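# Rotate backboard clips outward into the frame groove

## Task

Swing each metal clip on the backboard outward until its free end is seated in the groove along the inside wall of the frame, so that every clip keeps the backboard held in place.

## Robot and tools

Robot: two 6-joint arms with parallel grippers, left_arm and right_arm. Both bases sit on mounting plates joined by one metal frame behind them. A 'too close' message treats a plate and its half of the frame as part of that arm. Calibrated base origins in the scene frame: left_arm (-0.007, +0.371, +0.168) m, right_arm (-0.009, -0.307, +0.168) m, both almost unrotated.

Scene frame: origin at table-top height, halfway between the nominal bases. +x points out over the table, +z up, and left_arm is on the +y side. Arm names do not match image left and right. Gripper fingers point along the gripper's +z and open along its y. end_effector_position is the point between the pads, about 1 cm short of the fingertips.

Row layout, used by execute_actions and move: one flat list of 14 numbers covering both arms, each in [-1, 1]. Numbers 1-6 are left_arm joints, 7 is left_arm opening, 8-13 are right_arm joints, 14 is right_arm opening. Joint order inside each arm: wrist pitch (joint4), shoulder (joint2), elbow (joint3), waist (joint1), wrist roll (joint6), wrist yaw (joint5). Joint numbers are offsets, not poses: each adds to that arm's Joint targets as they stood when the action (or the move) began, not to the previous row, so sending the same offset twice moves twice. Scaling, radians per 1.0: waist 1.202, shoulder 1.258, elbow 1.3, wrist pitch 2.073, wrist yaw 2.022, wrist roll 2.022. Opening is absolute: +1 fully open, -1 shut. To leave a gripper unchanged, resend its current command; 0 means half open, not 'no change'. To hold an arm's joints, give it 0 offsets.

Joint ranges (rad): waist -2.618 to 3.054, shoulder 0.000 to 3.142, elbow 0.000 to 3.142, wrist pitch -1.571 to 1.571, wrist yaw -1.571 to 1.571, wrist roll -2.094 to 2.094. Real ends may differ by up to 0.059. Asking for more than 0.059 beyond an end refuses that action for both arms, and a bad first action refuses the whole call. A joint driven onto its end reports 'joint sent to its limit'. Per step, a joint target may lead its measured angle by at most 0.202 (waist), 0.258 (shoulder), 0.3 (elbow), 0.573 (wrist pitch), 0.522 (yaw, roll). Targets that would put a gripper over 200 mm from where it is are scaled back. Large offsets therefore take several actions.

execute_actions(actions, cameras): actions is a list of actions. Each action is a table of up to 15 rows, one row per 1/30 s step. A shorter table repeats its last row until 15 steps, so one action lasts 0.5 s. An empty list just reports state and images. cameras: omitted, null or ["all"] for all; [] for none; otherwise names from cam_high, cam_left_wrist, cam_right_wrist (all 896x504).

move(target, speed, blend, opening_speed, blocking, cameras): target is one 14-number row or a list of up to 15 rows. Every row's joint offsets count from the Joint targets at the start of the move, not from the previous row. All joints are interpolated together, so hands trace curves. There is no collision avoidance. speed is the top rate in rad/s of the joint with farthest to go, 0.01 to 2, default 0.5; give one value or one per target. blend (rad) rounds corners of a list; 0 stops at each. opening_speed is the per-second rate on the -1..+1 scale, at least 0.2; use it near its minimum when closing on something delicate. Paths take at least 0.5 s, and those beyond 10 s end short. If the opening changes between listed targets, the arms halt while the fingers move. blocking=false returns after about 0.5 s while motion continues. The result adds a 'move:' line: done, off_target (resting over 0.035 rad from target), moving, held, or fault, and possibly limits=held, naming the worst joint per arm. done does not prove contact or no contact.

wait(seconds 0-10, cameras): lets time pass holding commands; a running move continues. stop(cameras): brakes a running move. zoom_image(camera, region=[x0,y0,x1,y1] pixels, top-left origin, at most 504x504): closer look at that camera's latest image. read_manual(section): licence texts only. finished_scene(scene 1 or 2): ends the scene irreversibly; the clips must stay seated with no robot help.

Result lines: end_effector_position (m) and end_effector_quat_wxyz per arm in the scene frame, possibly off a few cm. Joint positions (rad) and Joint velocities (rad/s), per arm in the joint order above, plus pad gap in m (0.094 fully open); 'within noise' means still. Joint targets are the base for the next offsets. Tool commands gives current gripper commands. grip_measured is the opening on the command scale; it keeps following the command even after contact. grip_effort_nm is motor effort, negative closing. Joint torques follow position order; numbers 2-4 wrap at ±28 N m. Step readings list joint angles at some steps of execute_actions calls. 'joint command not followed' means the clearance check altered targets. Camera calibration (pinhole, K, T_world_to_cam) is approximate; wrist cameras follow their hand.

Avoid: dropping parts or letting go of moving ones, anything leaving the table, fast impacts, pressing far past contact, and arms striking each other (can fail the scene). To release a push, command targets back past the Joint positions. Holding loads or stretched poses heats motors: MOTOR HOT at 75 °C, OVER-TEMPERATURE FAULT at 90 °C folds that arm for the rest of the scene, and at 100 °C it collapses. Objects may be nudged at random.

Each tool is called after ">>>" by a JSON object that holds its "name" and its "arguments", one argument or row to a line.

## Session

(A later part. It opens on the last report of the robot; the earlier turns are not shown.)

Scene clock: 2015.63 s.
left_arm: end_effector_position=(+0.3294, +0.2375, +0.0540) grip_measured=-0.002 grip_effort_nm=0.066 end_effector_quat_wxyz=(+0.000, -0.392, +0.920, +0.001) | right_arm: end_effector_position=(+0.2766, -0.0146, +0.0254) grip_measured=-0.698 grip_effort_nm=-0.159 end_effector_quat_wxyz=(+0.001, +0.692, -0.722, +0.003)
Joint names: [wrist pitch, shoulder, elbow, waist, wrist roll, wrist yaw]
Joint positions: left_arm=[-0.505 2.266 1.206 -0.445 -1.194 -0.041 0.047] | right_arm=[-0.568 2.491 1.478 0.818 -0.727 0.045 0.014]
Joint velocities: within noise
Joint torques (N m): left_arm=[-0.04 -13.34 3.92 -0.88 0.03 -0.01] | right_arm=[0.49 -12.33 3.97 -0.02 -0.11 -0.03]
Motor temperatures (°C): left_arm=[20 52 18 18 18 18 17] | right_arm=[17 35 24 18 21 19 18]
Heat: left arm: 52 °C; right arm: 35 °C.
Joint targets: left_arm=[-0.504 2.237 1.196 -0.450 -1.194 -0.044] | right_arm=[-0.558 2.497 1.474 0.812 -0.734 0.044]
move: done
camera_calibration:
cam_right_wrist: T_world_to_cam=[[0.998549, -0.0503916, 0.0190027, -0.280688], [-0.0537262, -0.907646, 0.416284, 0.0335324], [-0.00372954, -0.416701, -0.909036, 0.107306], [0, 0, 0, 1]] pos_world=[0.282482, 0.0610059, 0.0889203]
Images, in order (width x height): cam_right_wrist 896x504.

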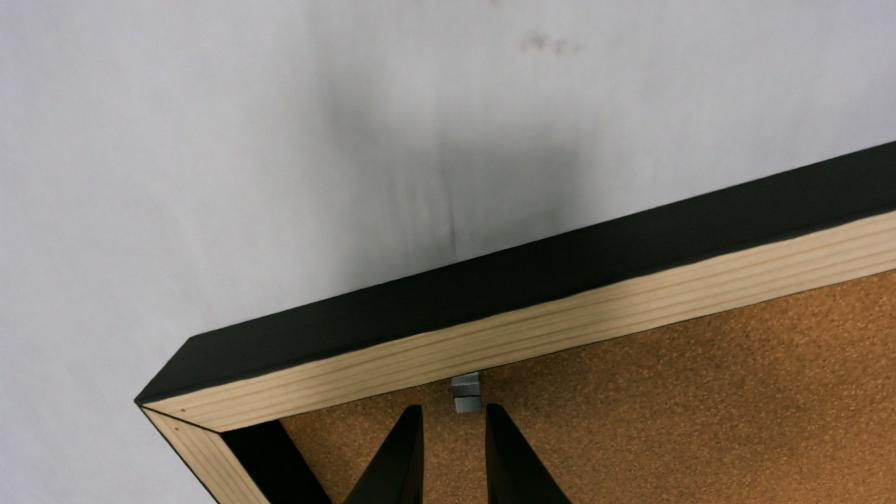

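>>> {"name": "move", "arguments": {
  "target": [
    [0,0,0,0,0,0,0,0.0058,0,0.0326,0,0,0,-0.7],
    [0,0,0,0,0,0,0,0.0058,0.012,0.0326,0,0,0,-0.7]
  ],
  "speed": 0.25,
  "cameras": ["cam_right_wrist"]
}}

Scene clock: 2027.93 s.
left_arm: end_effector_position=(+0.3294, +0.2375, +0.0540) grip_measured=-0.002 grip_effort_nm=0.066 end_effector_quat_wxyz=(+0.000, -0.392, +0.920, +0.001) | right_arm: end_effector_position=(+0.2823, -0.0088, +0.0260) grip_measured=-0.698 grip_effort_nm=-0.154 end_effector_quat_wxyz=(-0.010, +0.692, -0.722, +0.003)
Joint names: [wrist pitch, shoulder, elbow, waist, wrist roll, wrist yaw]
Joint positions: left_arm=[-0.505 2.266 1.206 -0.445 -1.194 -0.041 0.047] | right_arm=[-0.555 2.496 1.493 0.818 -0.727 0.045 0.014]
Joint velocities: within noise
Joint torques (N m): left_arm=[0.01 -13.3 4.05 -0.9 0.01 0] | right_arm=[0.49 -11.58 6.04 0.02 -0.1 -0.04]
Motor temperatures (°C): left_arm=[20 52 18 18 18 18 17] | right_arm=[17 35 23 18 21 19 17]
Heat: left arm: 52 °C; right arm: 35 °C.
Joint targets: left_arm=[-0.504 2.237 1.196 -0.450 -1.194 -0.044] | right_arm=[-0.546 2.512 1.516 0.812 -0.734 0.044]
move: done
camera_calibration:
cam_right_wrist: T_world_to_cam=[[0.99811, -0.0513175, 0.0338017, -0.286281], [-0.0605733, -0.914215, 0.400676, 0.0410916], [0.0103404, -0.401966, -0.915596, 0.106604], [0, 0, 0, 1]] pos_world=[0.287126, 0.0657267, 0.0908189]
Images, in order (width x height): cam_right_wrist 896x504.

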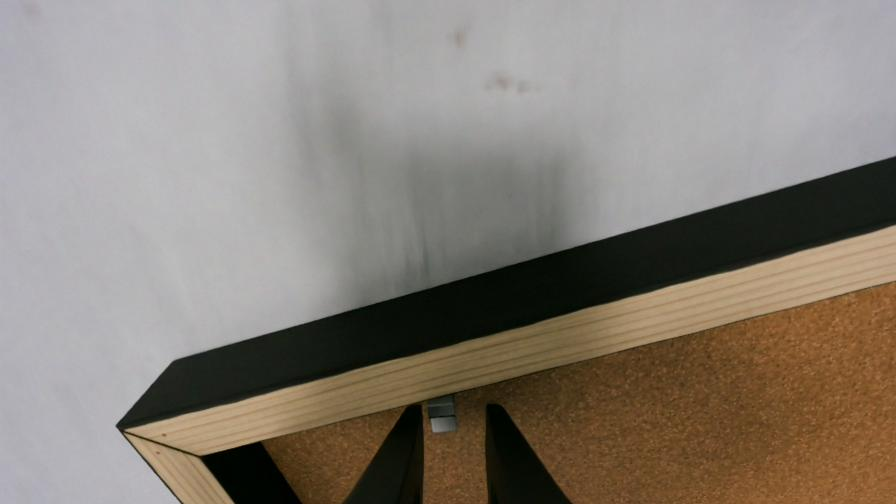

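>>> {"name": "move", "arguments": {
  "target": [
    [0,0,0,0,0,0,0,-0.0111,0.0075,0,0,0,0,-0.7]
  ],
  "speed": 0.25,
  "cameras": ["cam_right_wrist"]
}}

>>> {"name": "zoom_image", "arguments": {
  "camera": "cam_right_wrist",
  "region": [360, 340, 580, 504]
}}

Scene clock: 2036.00 s.
left_arm: end_effector_position=(+0.3294, +0.2375, +0.0540) grip_measured=-0.002 grip_effort_nm=0.071 end_effector_quat_wxyz=(+0.000, -0.392, +0.920, +0.001) | right_arm: end_effector_position=(+0.2797, -0.0113, +0.0222) grip_measured=-0.698 grip_effort_nm=-0.154 end_effector_quat_wxyz=(-0.003, +0.692, -0.722, +0.003)
Joint names: [wrist pitch, shoulder, elbow, waist, wrist roll, wrist yaw]
Joint positions: left_arm=[-0.505 2.266 1.206 -0.445 -1.194 -0.041 0.047] | right_arm=[-0.559 2.506 1.493 0.818 -0.728 0.045 0.014]
Joint velocities: within noise
Joint torques (N m): left_arm=[0.02 -13.29 3.82 -0.81 0.02 -0.01] | right_arm=[0.29 -11.56 5.98 0.05 -0.11 -0.04]
Motor temperatures (°C): left_arm=[20 52 18 18 18 18 17] | right_arm=[17 35 24 18 21 19 17]
Heat: left arm: 52 °C; right arm: 35 °C.
Joint targets: left_arm=[-0.504 2.237 1.196 -0.450 -1.194 -0.044] | right_arm=[-0.569 2.521 1.516 0.812 -0.735 0.044]
move: done
camera_calibration:
cam_right_wrist: T_world_to_cam=[[0.998436, -0.0501108, 0.0247742, -0.283585], [-0.0558648, -0.91027, 0.410229, 0.0387344], [0.0019943, -0.410972, -0.911646, 0.104323], [0, 0, 0, 1]] pos_world=[0.285098, 0.0639217, 0.086241]
Images, in order (width x height): cam_right_wrist 896x504.

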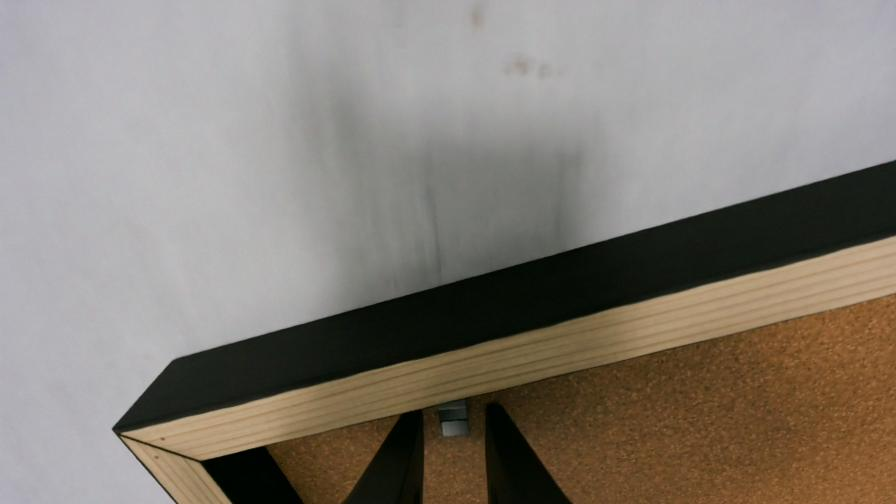

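Scaled by 2.291.

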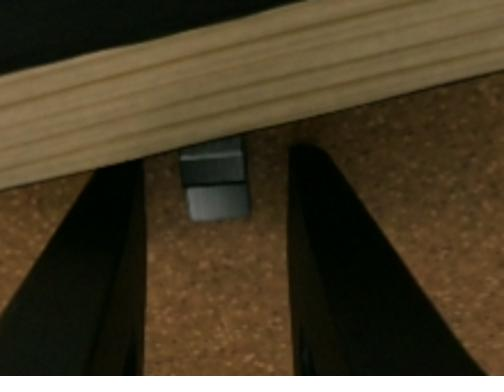

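>>> {"name": "move", "arguments": {
  "target": [
    [0,0,0,0,0,0,0,0.0005,0.0035,0,0,0,0,-0.7]
  ],
  "speed": 0.25,
  "cameras": []
}}

Scene clock: 2039.27 s.
left_arm: end_effector_position=(+0.3294, +0.2375, +0.0540) grip_measured=-0.002 grip_effort_nm=0.066 end_effector_quat_wxyz=(+0.000, -0.392, +0.920, +0.001) | right_arm: end_effector_position=(+0.2792, -0.0117, +0.0214) grip_measured=-0.698 grip_effort_nm=-0.159 end_effector_quat_wxyz=(-0.002, +0.692, -0.722, +0.003)
Joint names: [wrist pitch, shoulder, elbow, waist, wrist roll, wrist yaw]
Joint positions: left_arm=[-0.505 2.266 1.206 -0.445 -1.194 -0.041 0.047] | right_arm=[-0.56 2.508 1.493 0.818 -0.728 0.045 0.014]
Joint velocities: within noise
Joint torques (N m): left_arm=[0.03 -13.24 4.05 -0.85 0.07 0] | right_arm=[0.29 -11.32 5.94 0.01 -0.1 -0.03]
Motor temperatures (°C): left_arm=[20 52 18 18 18 18 17] | right_arm=[17 36 24 18 21 19 17]
Heat: left arm: 52 °C; right arm: 36 °C.
Joint targets: left_arm=[-0.504 2.237 1.196 -0.450 -1.194 -0.044] | right_arm=[-0.568 2.526 1.516 0.812 -0.734 0.044]
move: done
No camera images: "cameras" was empty.

>>> {"name": "move", "arguments": {
  "target": [
    [0,0,0,0,0,0,0,0.0003,0.003,0,0,0,0,-0.7]
  ],
  "speed": 0.25,
  "cameras": []
}}

>>> {"name": "move", "arguments": {
  "target": [
    [0,0,0,0,0,0,0,0,0,0,0,0,0,-0.97]
  ],
  "opening_speed": 0.2,
  "cameras": ["cam_right_wrist"]
}}

>>> {"name": "zoom_image", "arguments": {
  "camera": "cam_right_wrist",
  "region": [360, 340, 580, 504]
}}

Scene clock: 2044.87 s.
left_arm: end_effector_position=(+0.3294, +0.2375, +0.0540) grip_measured=-0.002 grip_effort_nm=0.066 end_effector_quat_wxyz=(+0.000, -0.392, +0.920, +0.001) | right_arm: end_effector_position=(+0.2792, -0.0117, +0.0214) grip_measured=-0.698 grip_effort_nm=-0.154 end_effector_quat_wxyz=(-0.002, +0.692, -0.722, +0.003)
Joint names: [wrist pitch, shoulder, elbow, waist, wrist roll, wrist yaw]
Joint positions: left_arm=[-0.505 2.266 1.206 -0.445 -1.194 -0.041 0.047] | right_arm=[-0.56 2.508 1.493 0.818 -0.728 0.045 0.014]
Joint velocities: within noise
Joint torques (N m): left_arm=[-0.01 -13.12 3.89 -0.76 0.06 -0.03] | right_arm=[0.31 -10.96 5.91 -0.01 -0.11 -0.03]
Motor temperatures (°C): left_arm=[20 52 18 18 18 18 17] | right_arm=[17 35 24 18 21 19 17]
Heat: left arm: 52 °C; right arm: 35 °C.
Joint targets: left_arm=[-0.504 2.237 1.196 -0.450 -1.194 -0.044] | right_arm=[-0.567 2.529 1.516 0.812 -0.734 0.044]
move: done
No camera images: "cameras" was empty.

Scene clock: 2046.43 s.
left_arm: end_effector_position=(+0.3294, +0.2375, +0.0540) grip_measured=-0.002 grip_effort_nm=0.071 end_effector_quat_wxyz=(+0.000, -0.392, +0.920, +0.001) | right_arm: end_effector_position=(+0.2789, -0.0120, +0.0217) grip_measured=-0.948 grip_effort_nm=-1.043 end_effector_quat_wxyz=(-0.001, +0.693, -0.721, +0.003)
Joint names: [wrist pitch, shoulder, elbow, waist, wrist roll, wrist yaw]
Joint positions: left_arm=[-0.505 2.266 1.206 -0.445 -1.194 -0.041 0.047] | right_arm=[-0.564 2.508 1.494 0.818 -0.729 0.045 0.002]
Joint velocities: within noise
Joint torques (N m): left_arm=[0.04 -13.15 3.89 -0.79 0.03 -0.02] | right_arm=[0.34 -10.92 5.9 0.03 -0.1 -0.02]
Motor temperatures (°C): left_arm=[20 52 18 18 18 18 17] | right_arm=[17 35 24 18 21 19 17]
Heat: left arm: 52 °C; right arm: 35 °C.
Joint targets: left_arm=[-0.504 2.237 1.196 -0.450 -1.194 -0.044] | right_arm=[-0.567 2.529 1.516 0.812 -0.734 0.044]
move: done
camera_calibration:
cam_right_wrist: T_world_to_cam=[[0.99857, -0.0490517, 0.0212567, -0.282789], [-0.0534504, -0.908741, 0.413924, 0.0374494], [-0.000986881, -0.414468, -0.910063, 0.104328], [0, 0, 0, 1]] pos_world=[0.284489, 0.0634013, 0.0854553]
Images, in order (width x height): cam_right_wrist 896x504.

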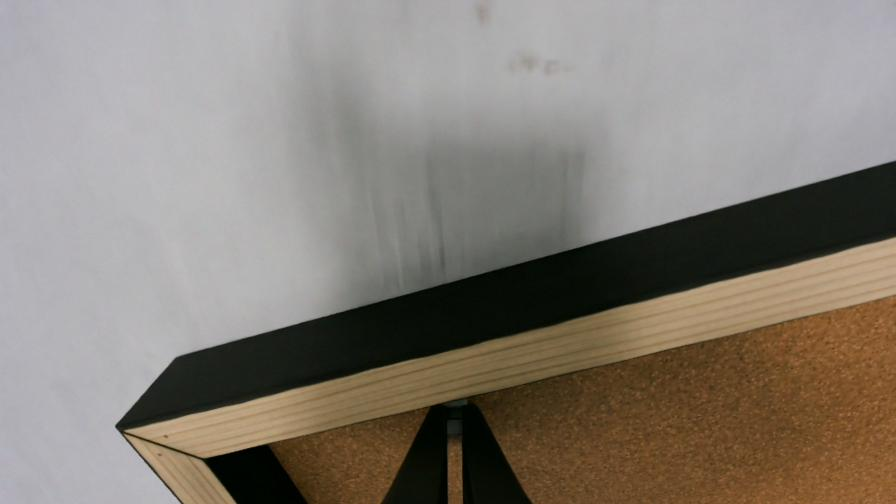

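Scaled by 2.291.

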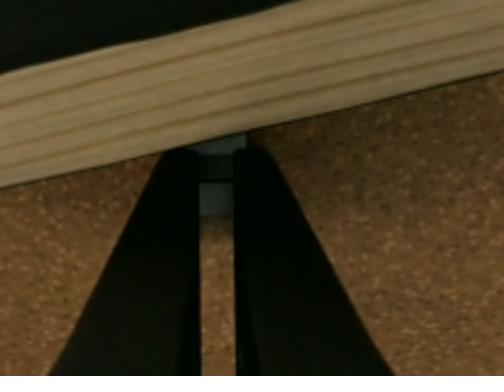

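>>> {"name": "move", "arguments": {
  "target": [
    [0,0,0,0,0,0,0,-0.0045,0,0,0.0179,0.1746,0,-0.97]
  ],
  "speed": 0.3,
  "cameras": ["cam_right_wrist"]
}}

>>> {"name": "zoom_image", "arguments": {
  "camera": "cam_right_wrist",
  "region": [360, 340, 580, 504]
}}

Scene clock: 2054.20 s.
left_arm: end_effector_position=(+0.3294, +0.2375, +0.0540) grip_measured=-0.002 grip_effort_nm=0.071 end_effector_quat_wxyz=(+0.000, -0.392, +0.920, +0.001) | right_arm: end_effector_position=(+0.2753, -0.0110, +0.0218) grip_measured=-0.950 grip_effort_nm=-1.077 end_effector_quat_wxyz=(-0.003, -0.564, +0.826, -0.002)
Joint names: [wrist pitch, shoulder, elbow, waist, wrist roll, wrist yaw]
Joint positions: left_arm=[-0.505 2.266 1.206 -0.445 -1.194 -0.041 0.047] | right_arm=[-0.571 2.508 1.494 0.825 -0.391 0.042 0.002]
Joint velocities: within noise
Joint torques (N m): left_arm=[0.01 -13.29 3.96 -0.81 0.04 -0.02] | right_arm=[0.31 -10.93 5.82 1.46 0.07 0.02]
Motor temperatures (°C): left_arm=[20 52 18 18 18 18 17] | right_arm=[17 35 24 18 21 19 18]
Heat: left arm: 52 °C; right arm: 35 °C.
Joint targets: left_arm=[-0.504 2.237 1.196 -0.450 -1.194 -0.044] | right_arm=[-0.576 2.529 1.516 0.834 -0.381 0.044]
move: done
camera_calibration:
cam_right_wrist: T_world_to_cam=[[0.92845, -0.371104, 0.0162129, -0.263305], [-0.343619, -0.84147, 0.416958, 0.118691], [-0.141092, -0.392695, -0.908781, 0.143625], [0, 0, 0, 1]] pos_world=[0.305515, 0.0585622, 0.0853032]
Images, in order (width x height): cam_right_wrist 896x504.

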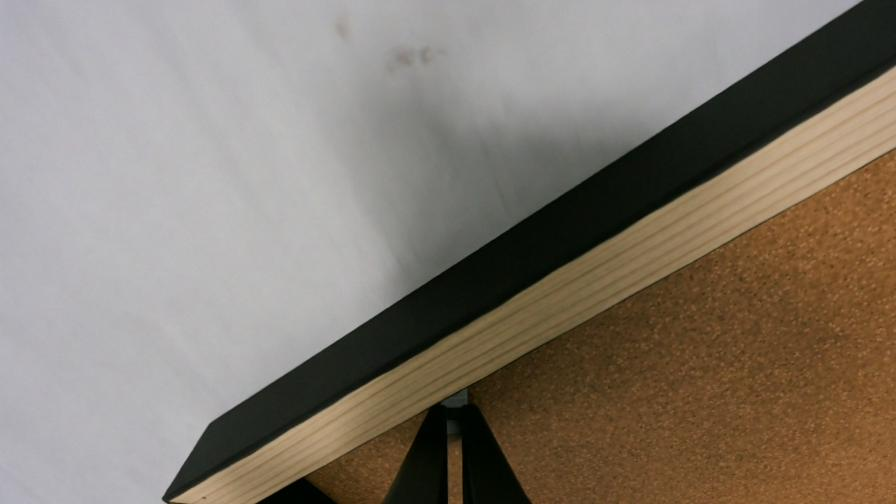

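Scaled by 2.291.

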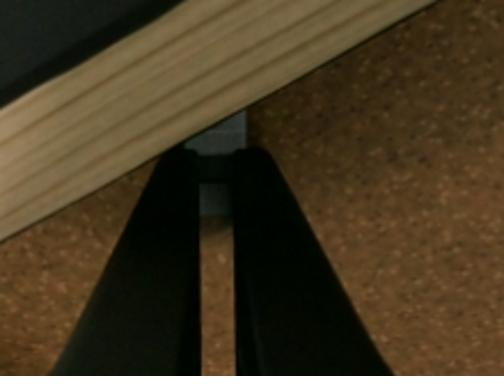

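>>> {"name": "move", "arguments": {
  "target": [
    [0,0,0,0,0,0,0,-0.002,0,0,0.0087,0.178,0,-0.97]
  ],
  "speed": 0.3,
  "cameras": ["cam_right_wrist"]
}}

>>> {"name": "zoom_image", "arguments": {
  "camera": "cam_right_wrist",
  "region": [360, 340, 580, 504]
}}

Scene clock: 2060.57 s.
left_arm: end_effector_position=(+0.3294, +0.2375, +0.0540) grip_measured=-0.002 grip_effort_nm=0.076 end_effector_quat_wxyz=(+0.000, -0.392, +0.920, +0.001) | right_arm: end_effector_position=(+0.2721, -0.0091, +0.0218) grip_measured=-0.951 grip_effort_nm=-1.072 end_effector_quat_wxyz=(-0.003, -0.411, +0.911, -0.003)
Joint names: [wrist pitch, shoulder, elbow, waist, wrist roll, wrist yaw]
Joint positions: left_arm=[-0.505 2.266 1.206 -0.445 -1.194 -0.041 0.047] | right_arm=[-0.575 2.508 1.494 0.834 -0.03 0.042 0.002]
Joint velocities: within noise
Joint torques (N m): left_arm=[0.05 -13.27 3.85 -0.99 0.04 0.01] | right_arm=[0.29 -10.96 5.86 1.58 0.04 -0.01]
Motor temperatures (°C): left_arm=[20 52 18 18 18 18 17] | right_arm=[17 35 24 18 21 19 18]
Heat: left arm: 52 °C; right arm: 35 °C.
Joint targets: left_arm=[-0.504 2.237 1.196 -0.450 -1.194 -0.044] | right_arm=[-0.581 2.529 1.516 0.844 -0.021 0.044]
move: done
camera_calibration:
cam_right_wrist: T_world_to_cam=[[0.744361, -0.667513, 0.0188072, -0.212244], [-0.61196, -0.670599, 0.419287, 0.193739], [-0.267267, -0.32361, -0.907659, 0.178875], [0, 0, 0, 1]] pos_world=[0.324354, 0.0461317, 0.0851165]
Images, in order (width x height): cam_right_wrist 896x504.

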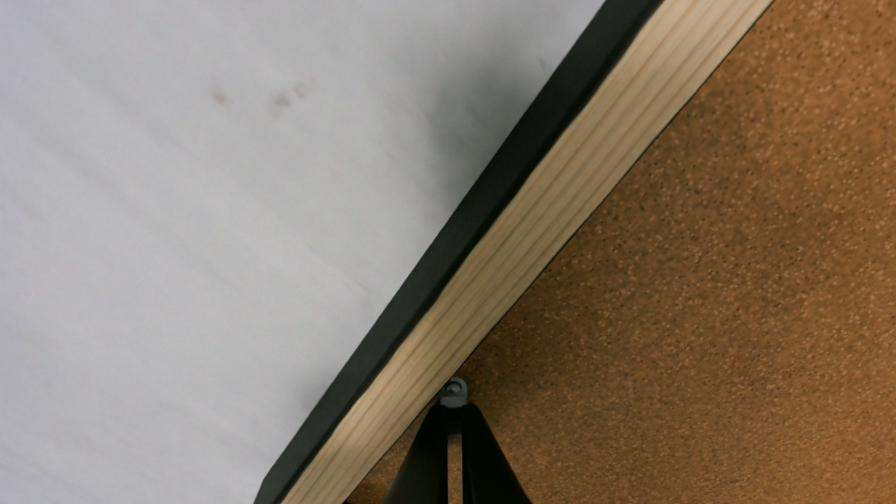

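Scaled by 2.291.

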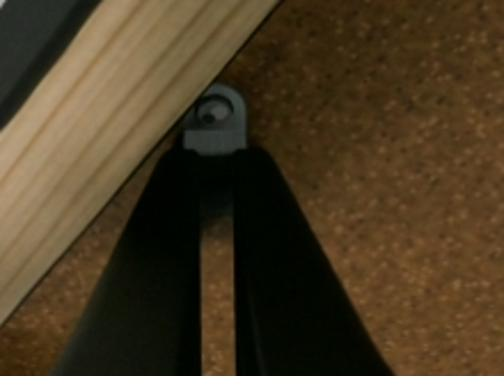

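>>> {"name": "move", "arguments": {
  "target": [
    [0,0,0,0,0,0,0,0,0,0,0,0,0,-0.7],
    [0,0,0,0,0,0,0,-0.03,-0.0906,0,0,0,0,-0.7],
    [0,0,0,0,0,0,0,-0.0449,-0.0906,0.0538,0.0175,0.3022,0,0.03]
  ],
  "speed": 0.4,
  "cameras": ["cam_right_wrist"]
}}

Scene clock: 2074.83 s.
left_arm: end_effector_position=(+0.3294, +0.2375, +0.0540) grip_measured=-0.002 grip_effort_nm=0.066 end_effector_quat_wxyz=(+0.000, -0.392, +0.920, +0.001) | right_arm: end_effector_position=(+0.2802, +0.0102, +0.0595) grip_measured=+0.028 grip_effort_nm=0.071 end_effector_quat_wxyz=(+0.013, -0.127, +0.992, +0.007)
Joint names: [wrist pitch, shoulder, elbow, waist, wrist roll, wrist yaw]
Joint positions: left_arm=[-0.505 2.266 1.206 -0.445 -1.194 -0.041 0.047] | right_arm=[-0.665 2.446 1.559 0.856 0.583 0.045 0.048]
Joint velocities: within noise
Joint torques (N m): left_arm=[0.01 -13.18 3.9 -0.83 0.04 -0.04] | right_arm=[0.33 -15.95 6.67 1.48 0.03 -0.03]
Motor temperatures (°C): left_arm=[20 52 18 18 18 18 17] | right_arm=[17 35 24 18 21 19 18]
Heat: left arm: 52 °C; right arm: 35 °C.
Joint targets: left_arm=[-0.504 2.237 1.196 -0.450 -1.194 -0.044] | right_arm=[-0.674 2.416 1.586 0.865 0.590 0.044]
move: done
camera_calibration:
cam_right_wrist: T_world_to_cam=[[0.244006, -0.96976, 0.00522519, -0.0620106], [-0.894997, -0.223114, 0.386266, 0.272492], [-0.373419, -0.0989278, -0.922373, 0.249823], [0, 0, 0, 1]] pos_world=[0.352299, 0.0253758, 0.1255]
Images, in order (width x height): cam_right_wrist 896x504.

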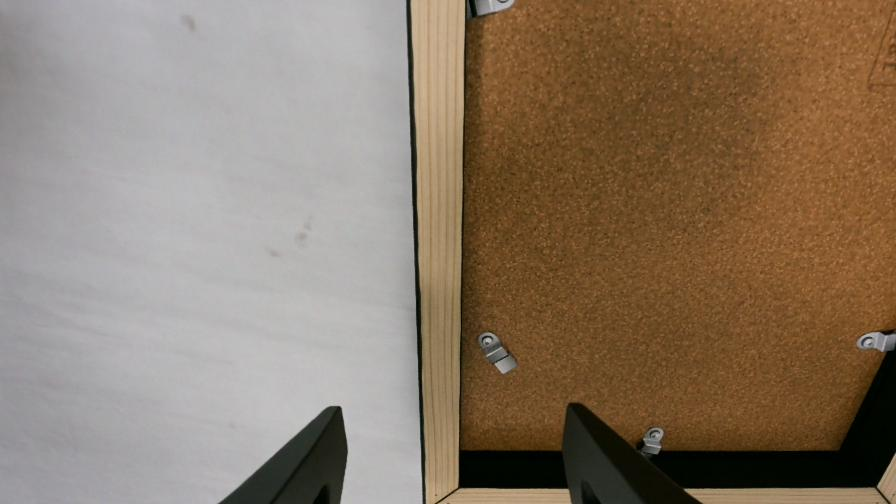

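>>> {"name": "zoom_image", "arguments": {
  "camera": "cam_right_wrist",
  "region": [580, 360, 740, 490]
}}

Scaled by 3.150.

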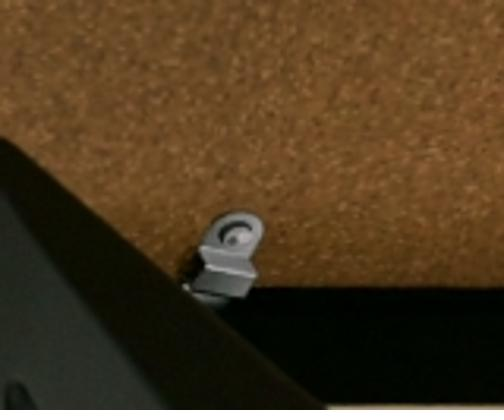

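>>> {"name": "move", "arguments": {
  "target": [
    [0,0,0,0,0,0,0,0.0381,0.0974,0,0,0,0,0.03]
  ],
  "speed": 0.3,
  "cameras": ["cam_right_wrist"]
}}

Scene clock: 2095.40 s.
left_arm: end_effector_position=(+0.3294, +0.2375, +0.0540) grip_measured=-0.002 grip_effort_nm=0.076 end_effector_quat_wxyz=(+0.000, -0.392, +0.920, +0.001) | right_arm: end_effector_position=(+0.2766, +0.0082, +0.0255) grip_measured=+0.028 grip_effort_nm=0.061 end_effector_quat_wxyz=(+0.005, -0.127, +0.992, +0.000)
Joint names: [wrist pitch, shoulder, elbow, waist, wrist roll, wrist yaw]
Joint positions: left_arm=[-0.505 2.266 1.206 -0.445 -1.194 -0.041 0.047] | right_arm=[-0.606 2.533 1.566 0.856 0.583 0.045 0.048]
Joint velocities: within noise
Joint torques (N m): left_arm=[-0.01 -13.16 3.95 -0.96 -0.02 -0.01] | right_arm=[0.48 -12.83 5.87 1.48 0.04 -0.03]
Motor temperatures (°C): left_arm=[20 52 18 18 18 18 17] | right_arm=[17 39 24 18 21 19 18]
Heat: left arm: 52 °C; right arm: 39 °C.
Joint targets: left_arm=[-0.504 2.237 1.196 -0.450 -1.194 -0.044] | right_arm=[-0.595 2.538 1.586 0.865 0.590 0.044]
move: done
camera_calibration:
cam_right_wrist: T_world_to_cam=[[0.244601, -0.969472, 0.0171305, -0.0633982], [-0.88927, -0.217254, 0.402491, 0.279895], [-0.386483, -0.113683, -0.915263, 0.220472], [0, 0, 0, 1]] pos_world=[0.349618, 0.0244094, 0.0902204]
Images, in order (width x height): cam_right_wrist 896x504.

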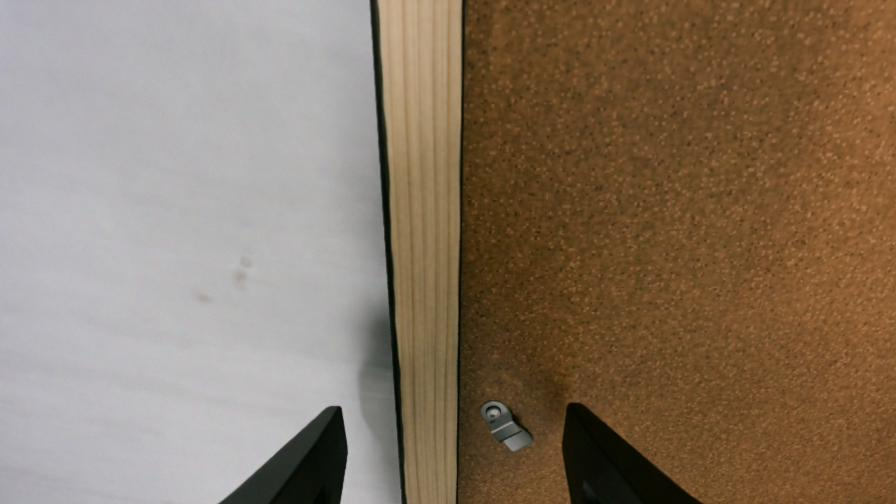

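>>> {"name": "move", "arguments": {
  "target": [
    [0,0,0,0,0,0,0,0.0035,0.0075,0,0,0,0,0.03],
    [0,0,0,0,0,0,0,0.0035,0.0075,0,0,0,0,-0.25]
  ],
  "speed": 0.3,
  "opening_speed": 0.3,
  "cameras": ["cam_right_wrist"]
}}

Scene clock: 2101.43 s.
left_arm: end_effector_position=(+0.3294, +0.2375, +0.0540) grip_measured=-0.002 grip_effort_nm=0.071 end_effector_quat_wxyz=(+0.000, -0.392, +0.920, +0.001) | right_arm: end_effector_position=(+0.2779, +0.0097, +0.0255) grip_measured=-0.248 grip_effort_nm=-0.159 end_effector_quat_wxyz=(+0.008, -0.127, +0.992, +0.003)
Joint names: [wrist pitch, shoulder, elbow, waist, wrist roll, wrist yaw]
Joint positions: left_arm=[-0.505 2.266 1.206 -0.445 -1.194 -0.041 0.047] | right_arm=[-0.598 2.533 1.566 0.856 0.583 0.045 0.035]
Joint velocities: within noise
Joint torques (N m): left_arm=[-0.02 -13.3 4 -0.85 0.01 -0.04] | right_arm=[0.49 -11.96 5.93 1.51 0.03 -0.03]
Motor temperatures (°C): left_arm=[20 52 18 18 18 18 17] | right_arm=[17 38 24 18 21 19 18]
Heat: left arm: 52 °C; right arm: 38 °C.
Joint targets: left_arm=[-0.504 2.237 1.196 -0.450 -1.194 -0.044] | right_arm=[-0.587 2.547 1.586 0.865 0.590 0.044]
move: done
camera_calibration:
cam_right_wrist: T_world_to_cam=[[0.24422, -0.969637, 0.0126644, -0.0620677], [-0.891475, -0.219355, 0.396428, 0.282179], [-0.381614, -0.108106, -0.917978, 0.219836], [0, 0, 0, 1]] pos_world=[0.350606, 0.0254799, 0.0907266]
Images, in order (width x height): cam_right_wrist 896x504.

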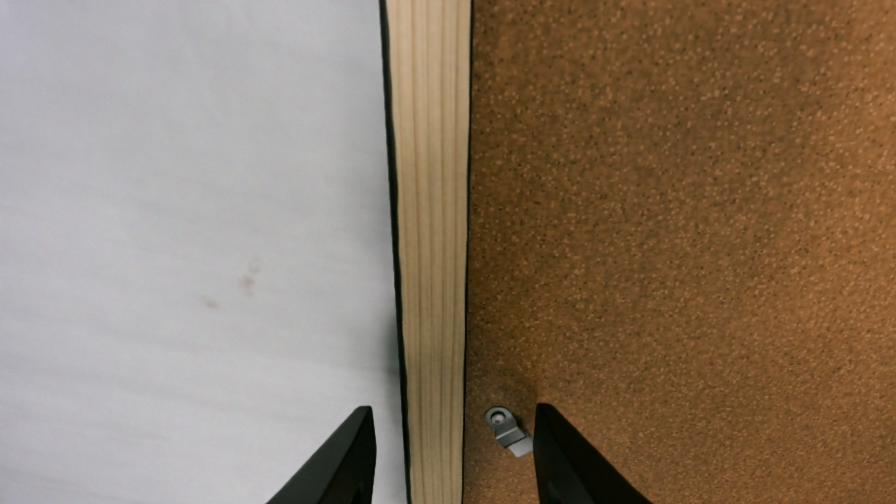

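>>> {"name": "move", "arguments": {
  "target": [
    [0,0,0,0,0,0,0,0,0,0,0,0,0,-0.1],
    [0,0,0,0,0,0,0,0,0.0065,0,0,0,0,-0.1]
  ],
  "speed": 0.3,
  "opening_speed": 0.5,
  "cameras": []
}}

Scene clock: 2105.50 s.
left_arm: end_effector_position=(+0.3294, +0.2375, +0.0540) grip_measured=-0.002 grip_effort_nm=0.071 end_effector_quat_wxyz=(+0.000, -0.392, +0.920, +0.001) | right_arm: end_effector_position=(+0.2767, +0.0085, +0.0226) grip_measured=-0.102 grip_effort_nm=0.061 end_effector_quat_wxyz=(+0.005, -0.127, +0.992, +0.000)
Joint names: [wrist pitch, shoulder, elbow, waist, wrist roll, wrist yaw]
Joint positions: left_arm=[-0.505 2.266 1.206 -0.445 -1.194 -0.041 0.047] | right_arm=[-0.597 2.54 1.566 0.856 0.583 0.045 0.042]
Joint velocities: within noise
Joint torques (N m): left_arm=[0.03 -13.08 4.03 -0.98 0.02 -0.02] | right_arm=[0.49 -11.9 5.86 1.48 0.04 -0.02]
Motor temperatures (°C): left_arm=[20 52 18 18 18 18 17] | right_arm=[17 37 24 18 21 19 18]
Heat: left arm: 52 °C; right arm: 37 °C.
Joint targets: left_arm=[-0.504 2.237 1.196 -0.450 -1.194 -0.044] | right_arm=[-0.587 2.556 1.586 0.865 0.590 0.044]
move: done
No camera images: "cameras" was empty.

>>> {"name": "move", "arguments": {
  "target": [
    [0,0,0,0,0,0,0,0,0,0,0,0,0,-0.48]
  ],
  "opening_speed": 0.25,
  "cameras": ["cam_right_wrist"]
}}

>>> {"name": "move", "arguments": {
  "target": [
    [0,0,0,0,0,0,0,0,0,0,0,0,0,-0.56]
  ],
  "opening_speed": 0.2,
  "cameras": ["cam_right_wrist"]
}}

Scene clock: 2110.53 s.
left_arm: end_effector_position=(+0.3294, +0.2375, +0.0540) grip_measured=-0.002 grip_effort_nm=0.071 end_effector_quat_wxyz=(+0.000, -0.392, +0.920, +0.001) | right_arm: end_effector_position=(+0.2764, +0.0088, +0.0226) grip_measured=-0.477 grip_effort_nm=-0.208 end_effector_quat_wxyz=(+0.005, -0.127, +0.992, +0.001)
Joint names: [wrist pitch, shoulder, elbow, waist, wrist roll, wrist yaw]
Joint positions: left_arm=[-0.505 2.266 1.206 -0.445 -1.194 -0.041 0.047] | right_arm=[-0.597 2.54 1.566 0.856 0.585 0.045 0.025]
Joint velocities: within noise
Joint torques (N m): left_arm=[0.03 -13.34 3.92 -0.81 0.01 -0.04] | right_arm=[0.47 -11.9 5.86 1.44 0 -0.02]
Motor temperatures (°C): left_arm=[20 52 18 18 18 18 17] | right_arm=[17 37 25 18 21 19 18]
Heat: left arm: 52 °C; right arm: 37 °C.
Joint targets: left_arm=[-0.504 2.237 1.196 -0.450 -1.194 -0.044] | right_arm=[-0.588 2.556 1.586 0.865 0.589 0.043]
move: done
camera_calibration:
cam_right_wrist: T_world_to_cam=[[0.243035, -0.96989, 0.0157151, -0.0622509], [-0.890022, -0.216521, 0.401221, 0.281322], [-0.385738, -0.111498, -0.915846, 0.21761], [0, 0, 0, 1]] pos_world=[0.349453, 0.0247988, 0.0874033]
Images, in order (width x height): cam_right_wrist 896x504.

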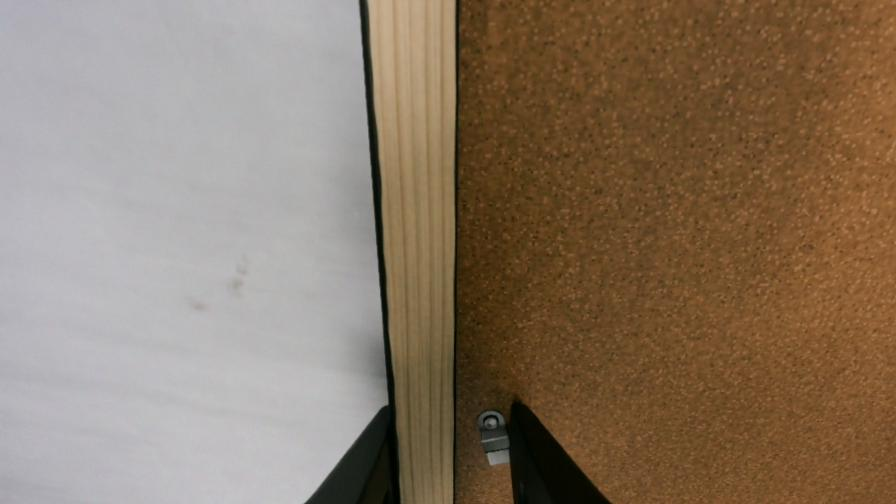

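Scene clock: 2111.13 s.
left_arm: end_effector_position=(+0.3294, +0.2375, +0.0540) grip_measured=-0.002 grip_effort_nm=0.081 end_effector_quat_wxyz=(+0.000, -0.392, +0.920, +0.001) | right_arm: end_effector_position=(+0.2763, +0.0090, +0.0226) grip_measured=-0.557 grip_effort_nm=-0.208 end_effector_quat_wxyz=(+0.005, -0.126, +0.992, +0.001)
Joint names: [wrist pitch, shoulder, elbow, waist, wrist roll, wrist yaw]
Joint positions: left_arm=[-0.505 2.266 1.206 -0.445 -1.194 -0.041 0.047] | right_arm=[-0.596 2.54 1.566 0.856 0.586 0.043 0.021]
Joint velocities: within noise
Joint torques (N m): left_arm=[-0.01 -13.29 3.9 -0.91 0.03 -0.04] | right_arm=[0.48 -11.89 5.86 1.44 0 -0.01]
Motor temperatures (°C): left_arm=[20 52 18 18 18 18 17] | right_arm=[17 37 25 18 21 19 18]
Heat: left arm: 52 °C; right arm: 37 °C.
Joint targets: left_arm=[-0.504 2.237 1.196 -0.450 -1.194 -0.044] | right_arm=[-0.588 2.556 1.586 0.865 0.590 0.044]
move: done
camera_calibration:
cam_right_wrist: T_world_to_cam=[[0.242308, -0.970095, 0.0142293, -0.0617361], [-0.889833, -0.216368, 0.401724, 0.281188], [-0.386632, -0.110003, -0.91565, 0.217813], [0, 0, 0, 1]] pos_world=[0.349383, 0.0249103, 0.087359]
Images, in order (width x height): cam_right_wrist 896x504.

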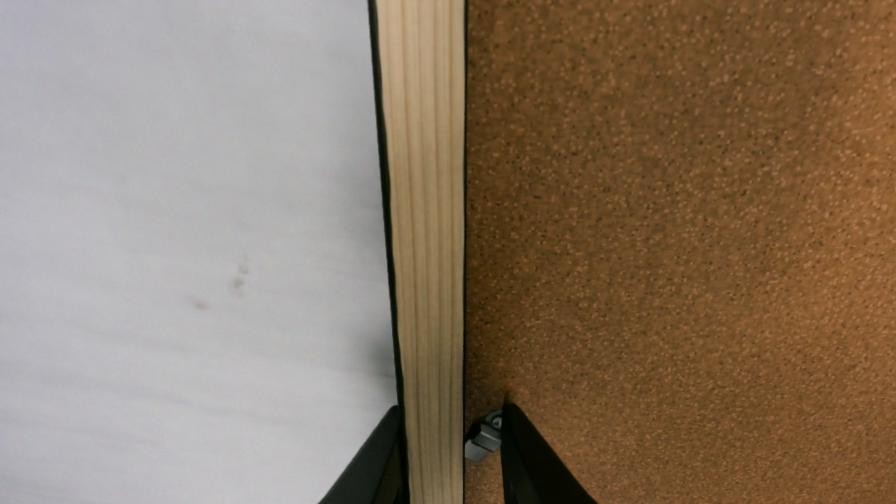

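>>> {"name": "move", "arguments": {
  "target": [
    [0,0,0,0,0,0,0,0,0,0,0,0,0,-0.61]
  ],
  "opening_speed": 0.2,
  "cameras": []
}}

>>> {"name": "zoom_image", "arguments": {
  "camera": "cam_right_wrist",
  "region": [380, 340, 600, 504]
}}

>>> {"name": "move", "arguments": {
  "target": [
    [0,0,0,0,0,0,0,0,0,0,0,0,0,-0.64]
  ],
  "opening_speed": 0.2,
  "cameras": ["cam_right_wrist"]
}}

>>> {"name": "zoom_image", "arguments": {
  "camera": "cam_right_wrist",
  "region": [380, 340, 600, 504]
}}

Scene clock: 2117.03 s.
left_arm: end_effector_position=(+0.3294, +0.2375, +0.0540) grip_measured=-0.002 grip_effort_nm=0.066 end_effector_quat_wxyz=(+0.000, -0.392, +0.920, +0.001) | right_arm: end_effector_position=(+0.2761, +0.0097, +0.0226) grip_measured=-0.606 grip_effort_nm=-0.242 end_effector_quat_wxyz=(+0.006, -0.127, +0.992, +0.002)
Joint names: [wrist pitch, shoulder, elbow, waist, wrist roll, wrist yaw]
Joint positions: left_arm=[-0.505 2.266 1.206 -0.445 -1.194 -0.041 0.047] | right_arm=[-0.595 2.54 1.566 0.857 0.586 0.043 0.018]
Joint velocities: within noise
Joint torques (N m): left_arm=[0 -13.16 3.97 -0.96 0.02 0.01] | right_arm=[0.46 -11.89 5.87 1.28 0.01 -0.02]
Motor temperatures (°C): left_arm=[20 52 18 18 18 18 17] | right_arm=[17 37 25 18 21 19 18]
Heat: left arm: 52 °C; right arm: 37 °C.
Joint targets: left_arm=[-0.504 2.237 1.196 -0.450 -1.194 -0.044] | right_arm=[-0.588 2.556 1.586 0.865 0.590 0.044]
move: done
No camera images: "cameras" was empty.

Scaled by 2.291.

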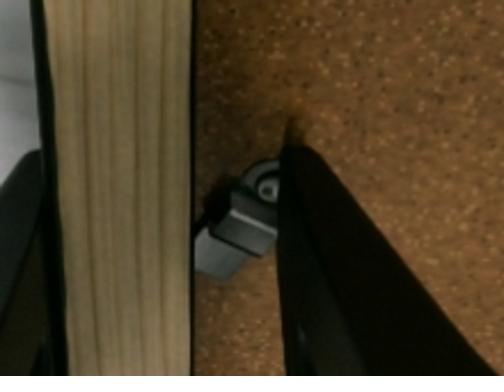

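Scene clock: 2117.53 s.
left_arm: end_effector_position=(+0.3294, +0.2375, +0.0540) grip_measured=-0.002 grip_effort_nm=0.071 end_effector_quat_wxyz=(+0.000, -0.392, +0.920, +0.001) | right_arm: end_effector_position=(+0.2761, +0.0104, +0.0226) grip_measured=-0.635 grip_effort_nm=-0.325 end_effector_quat_wxyz=(+0.006, -0.127, +0.992, +0.003)
Joint names: [wrist pitch, shoulder, elbow, waist, wrist roll, wrist yaw]
Joint positions: left_arm=[-0.505 2.266 1.206 -0.445 -1.194 -0.041 0.047] | right_arm=[-0.593 2.54 1.566 0.859 0.586 0.043 0.017]
Joint velocities: within noise
Joint torques (N m): left_arm=[0.01 -13.19 3.9 -0.84 0 0] | right_arm=[0.44 -11.86 5.89 1.18 -0.01 -0.01]
Motor temperatures (°C): left_arm=[20 52 18 18 18 18 17] | right_arm=[17 37 25 18 21 19 18]
Heat: left arm: 52 °C; right arm: 37 °C.
Joint targets: left_arm=[-0.504 2.237 1.196 -0.450 -1.194 -0.044] | right_arm=[-0.587 2.556 1.586 0.865 0.590 0.044]
move: done
camera_calibration:
cam_right_wrist: T_world_to_cam=[[0.244374, -0.969607, 0.0119586, -0.0609127], [-0.890195, -0.219435, 0.39925, 0.281473], [-0.384491, -0.108212, -0.916764, 0.217343], [0, 0, 0, 1]] pos_world=[0.349018, 0.0262228, 0.0876028]
Images, in order (width x height): cam_right_wrist 896x504.

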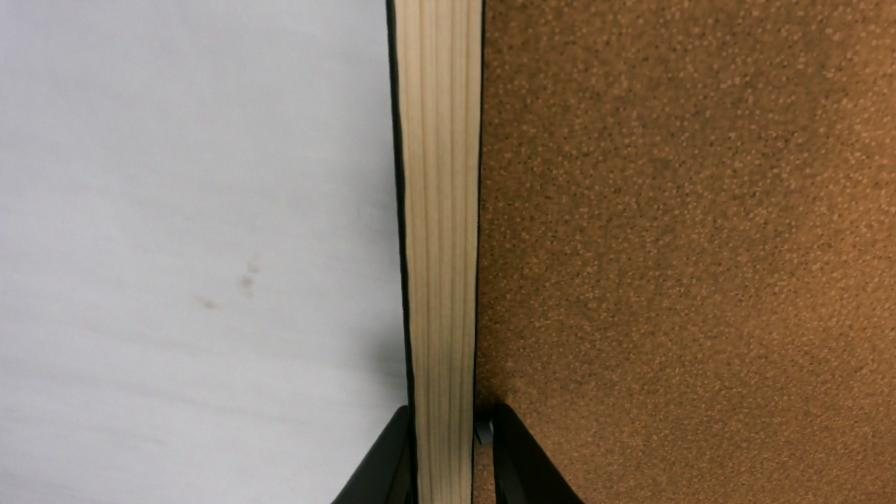

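Scaled by 2.291.

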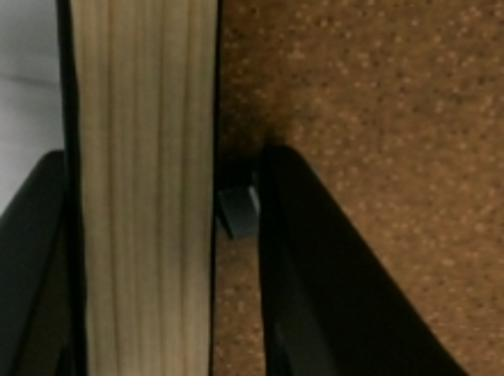

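Now -0.65, open and lift.

>>> {"name": "move", "arguments": {
  "target": [
    [0,0,0,0,0,0,0,0,0,0,0,0,0,-0.65]
  ],
  "opening_speed": 0.2,
  "cameras": []
}}

>>> {"name": "move", "arguments": {
  "target": [
    [0,0,0,0,0,0,0,0,0,0,0,0,0,-0.3],
    [0,0,0,0,0,0,0,-0.058,-0.165,0,0,0,0,-0.3]
  ],
  "speed": 0.4,
  "opening_speed": 0.3,
  "cameras": ["cam_right_wrist"]
}}

>>> {"name": "zoom_image", "arguments": {
  "camera": "cam_right_wrist",
  "region": [400, 200, 720, 430]
}}

Scene clock: 2124.20 s.
left_arm: end_effector_position=(+0.3294, +0.2375, +0.0540) grip_measured=-0.002 grip_effort_nm=0.076 end_effector_quat_wxyz=(+0.000, -0.392, +0.920, +0.001) | right_arm: end_effector_position=(+0.2762, +0.0105, +0.0226) grip_measured=-0.644 grip_effort_nm=-0.383 end_effector_quat_wxyz=(+0.006, -0.127, +0.992, +0.003)
Joint names: [wrist pitch, shoulder, elbow, waist, wrist roll, wrist yaw]
Joint positions: left_arm=[-0.505 2.266 1.206 -0.445 -1.194 -0.041 0.047] | right_arm=[-0.592 2.54 1.566 0.859 0.586 0.043 0.017]
Joint velocities: within noise
Joint torques (N m): left_arm=[-0.04 -13.15 3.81 -0.79 0.04 -0.03] | right_arm=[0.43 -11.88 5.89 1.22 0.01 -0.01]
Motor temperatures (°C): left_arm=[20 52 18 18 18 18 17] | right_arm=[17 38 25 18 21 19 18]
Heat: left arm: 52 °C; right arm: 38 °C.
Joint targets: left_arm=[-0.504 2.237 1.196 -0.450 -1.194 -0.044] | right_arm=[-0.587 2.556 1.586 0.865 0.590 0.044]
move: done
No camera images: "cameras" was empty.

Scene clock: 2126.80 s.
left_arm: end_effector_position=(+0.3294, +0.2375, +0.0540) grip_measured=-0.002 grip_effort_nm=0.081 end_effector_quat_wxyz=(+0.000, -0.392, +0.920, +0.001) | right_arm: end_effector_position=(+0.2877, +0.0192, +0.0932) grip_measured=-0.302 grip_effort_nm=0.061 end_effector_quat_wxyz=(+0.032, -0.126, +0.991, +0.025)
Joint names: [wrist pitch, shoulder, elbow, waist, wrist roll, wrist yaw]
Joint positions: left_arm=[-0.505 2.266 1.206 -0.445 -1.194 -0.041 0.047] | right_arm=[-0.698 2.369 1.569 0.859 0.586 0.043 0.033]
Joint velocities: within noise
Joint torques (N m): left_arm=[0.01 -13.09 4 -0.85 -0.02 -0.02] | right_arm=[0.42 -14.95 6.22 1.21 0 -0.01]
Motor temperatures (°C): left_arm=[20 52 18 18 18 18 17] | right_arm=[17 38 25 18 21 19 18]
Heat: left arm: 52 °C; right arm: 38 °C.
Joint targets: left_arm=[-0.504 2.237 1.196 -0.450 -1.194 -0.044] | right_arm=[-0.708 2.348 1.586 0.865 0.590 0.044]
move: done
camera_calibration:
cam_right_wrist: T_world_to_cam=[[0.242122, -0.969882, -0.0265732, -0.0517825], [-0.907849, -0.236129, 0.346487, 0.275823], [-0.342326, -0.0597676, -0.937678, 0.276357], [0, 0, 0, 1]] pos_world=[0.357547, 0.031424, 0.162189]
Images, in order (width x height): cam_right_wrist 896x504.

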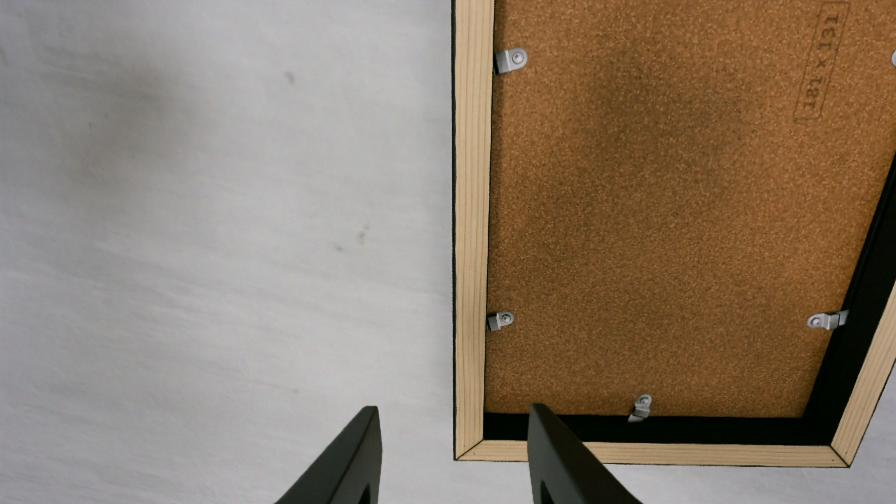

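Scaled by 1.575.

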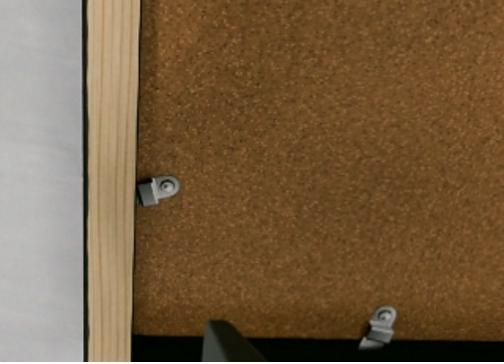

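>>> {"name": "move", "arguments": {
  "target": [0,0,0,0,0,0,0,0.0526,-0.0814,-0.2192,0.0857,0.051,0,-0.3],
  "speed": 0.5,
  "cameras": ["cam_right_wrist"]
}}

>>> {"name": "zoom_image", "arguments": {
  "camera": "cam_right_wrist",
  "region": [360, 0, 560, 130]
}}

Scene clock: 2148.90 s.
left_arm: end_effector_position=(+0.3294, +0.2375, +0.0540) grip_measured=-0.002 grip_effort_nm=0.076 end_effector_quat_wxyz=(+0.000, -0.392, +0.920, +0.001) | right_arm: end_effector_position=(+0.2140, -0.0027, +0.0733) grip_measured=-0.302 grip_effort_nm=0.066 end_effector_quat_wxyz=(+0.002, -0.131, +0.991, -0.002)
Joint names: [wrist pitch, shoulder, elbow, waist, wrist roll, wrist yaw]
Joint positions: left_arm=[-0.505 2.266 1.206 -0.445 -1.194 -0.041 0.047] | right_arm=[-0.609 2.286 1.31 0.964 0.685 0.043 0.033]
Joint velocities: within noise
Joint torques (N m): left_arm=[0 -13.24 3.9 -0.94 0.05 -0.01] | right_arm=[0.47 -15.51 3.77 0.92 0.03 -0.01]
Motor temperatures (°C): left_arm=[20 52 18 18 18 18 17] | right_arm=[17 36 24 18 21 19 18]
Heat: left arm: 52 °C; right arm: 36 °C.
Joint targets: left_arm=[-0.504 2.237 1.196 -0.450 -1.194 -0.044] | right_arm=[-0.599 2.245 1.301 0.968 0.693 0.044]
move: off_target (right_arm); right_arm: the shoulder is farthest, 0.040 rad from its target
camera_calibration:
cam_right_wrist: T_world_to_cam=[[0.250998, -0.967771, 0.0204866, -0.0610188], [-0.885515, -0.221014, 0.408676, 0.201383], [-0.390977, -0.120718, -0.912449, 0.23954], [0, 0, 0, 1]] pos_world=[0.287298, 0.014373, 0.137518]
Images, in order (width x height): cam_right_wrist 896x504.

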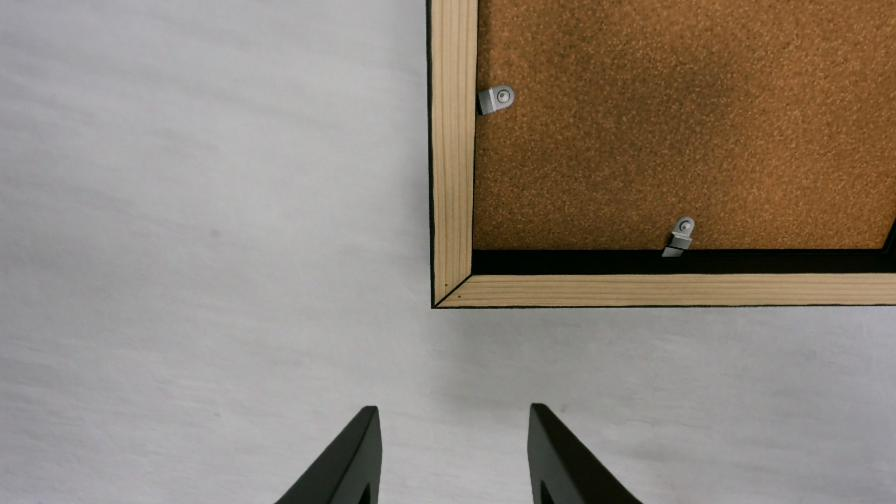

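Scaled by 2.520.

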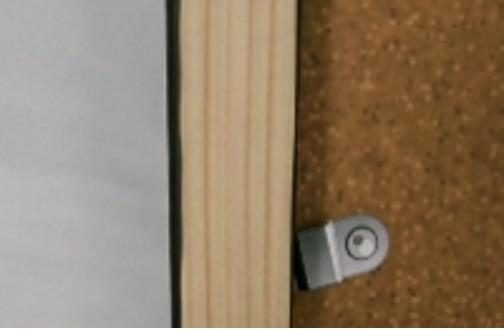

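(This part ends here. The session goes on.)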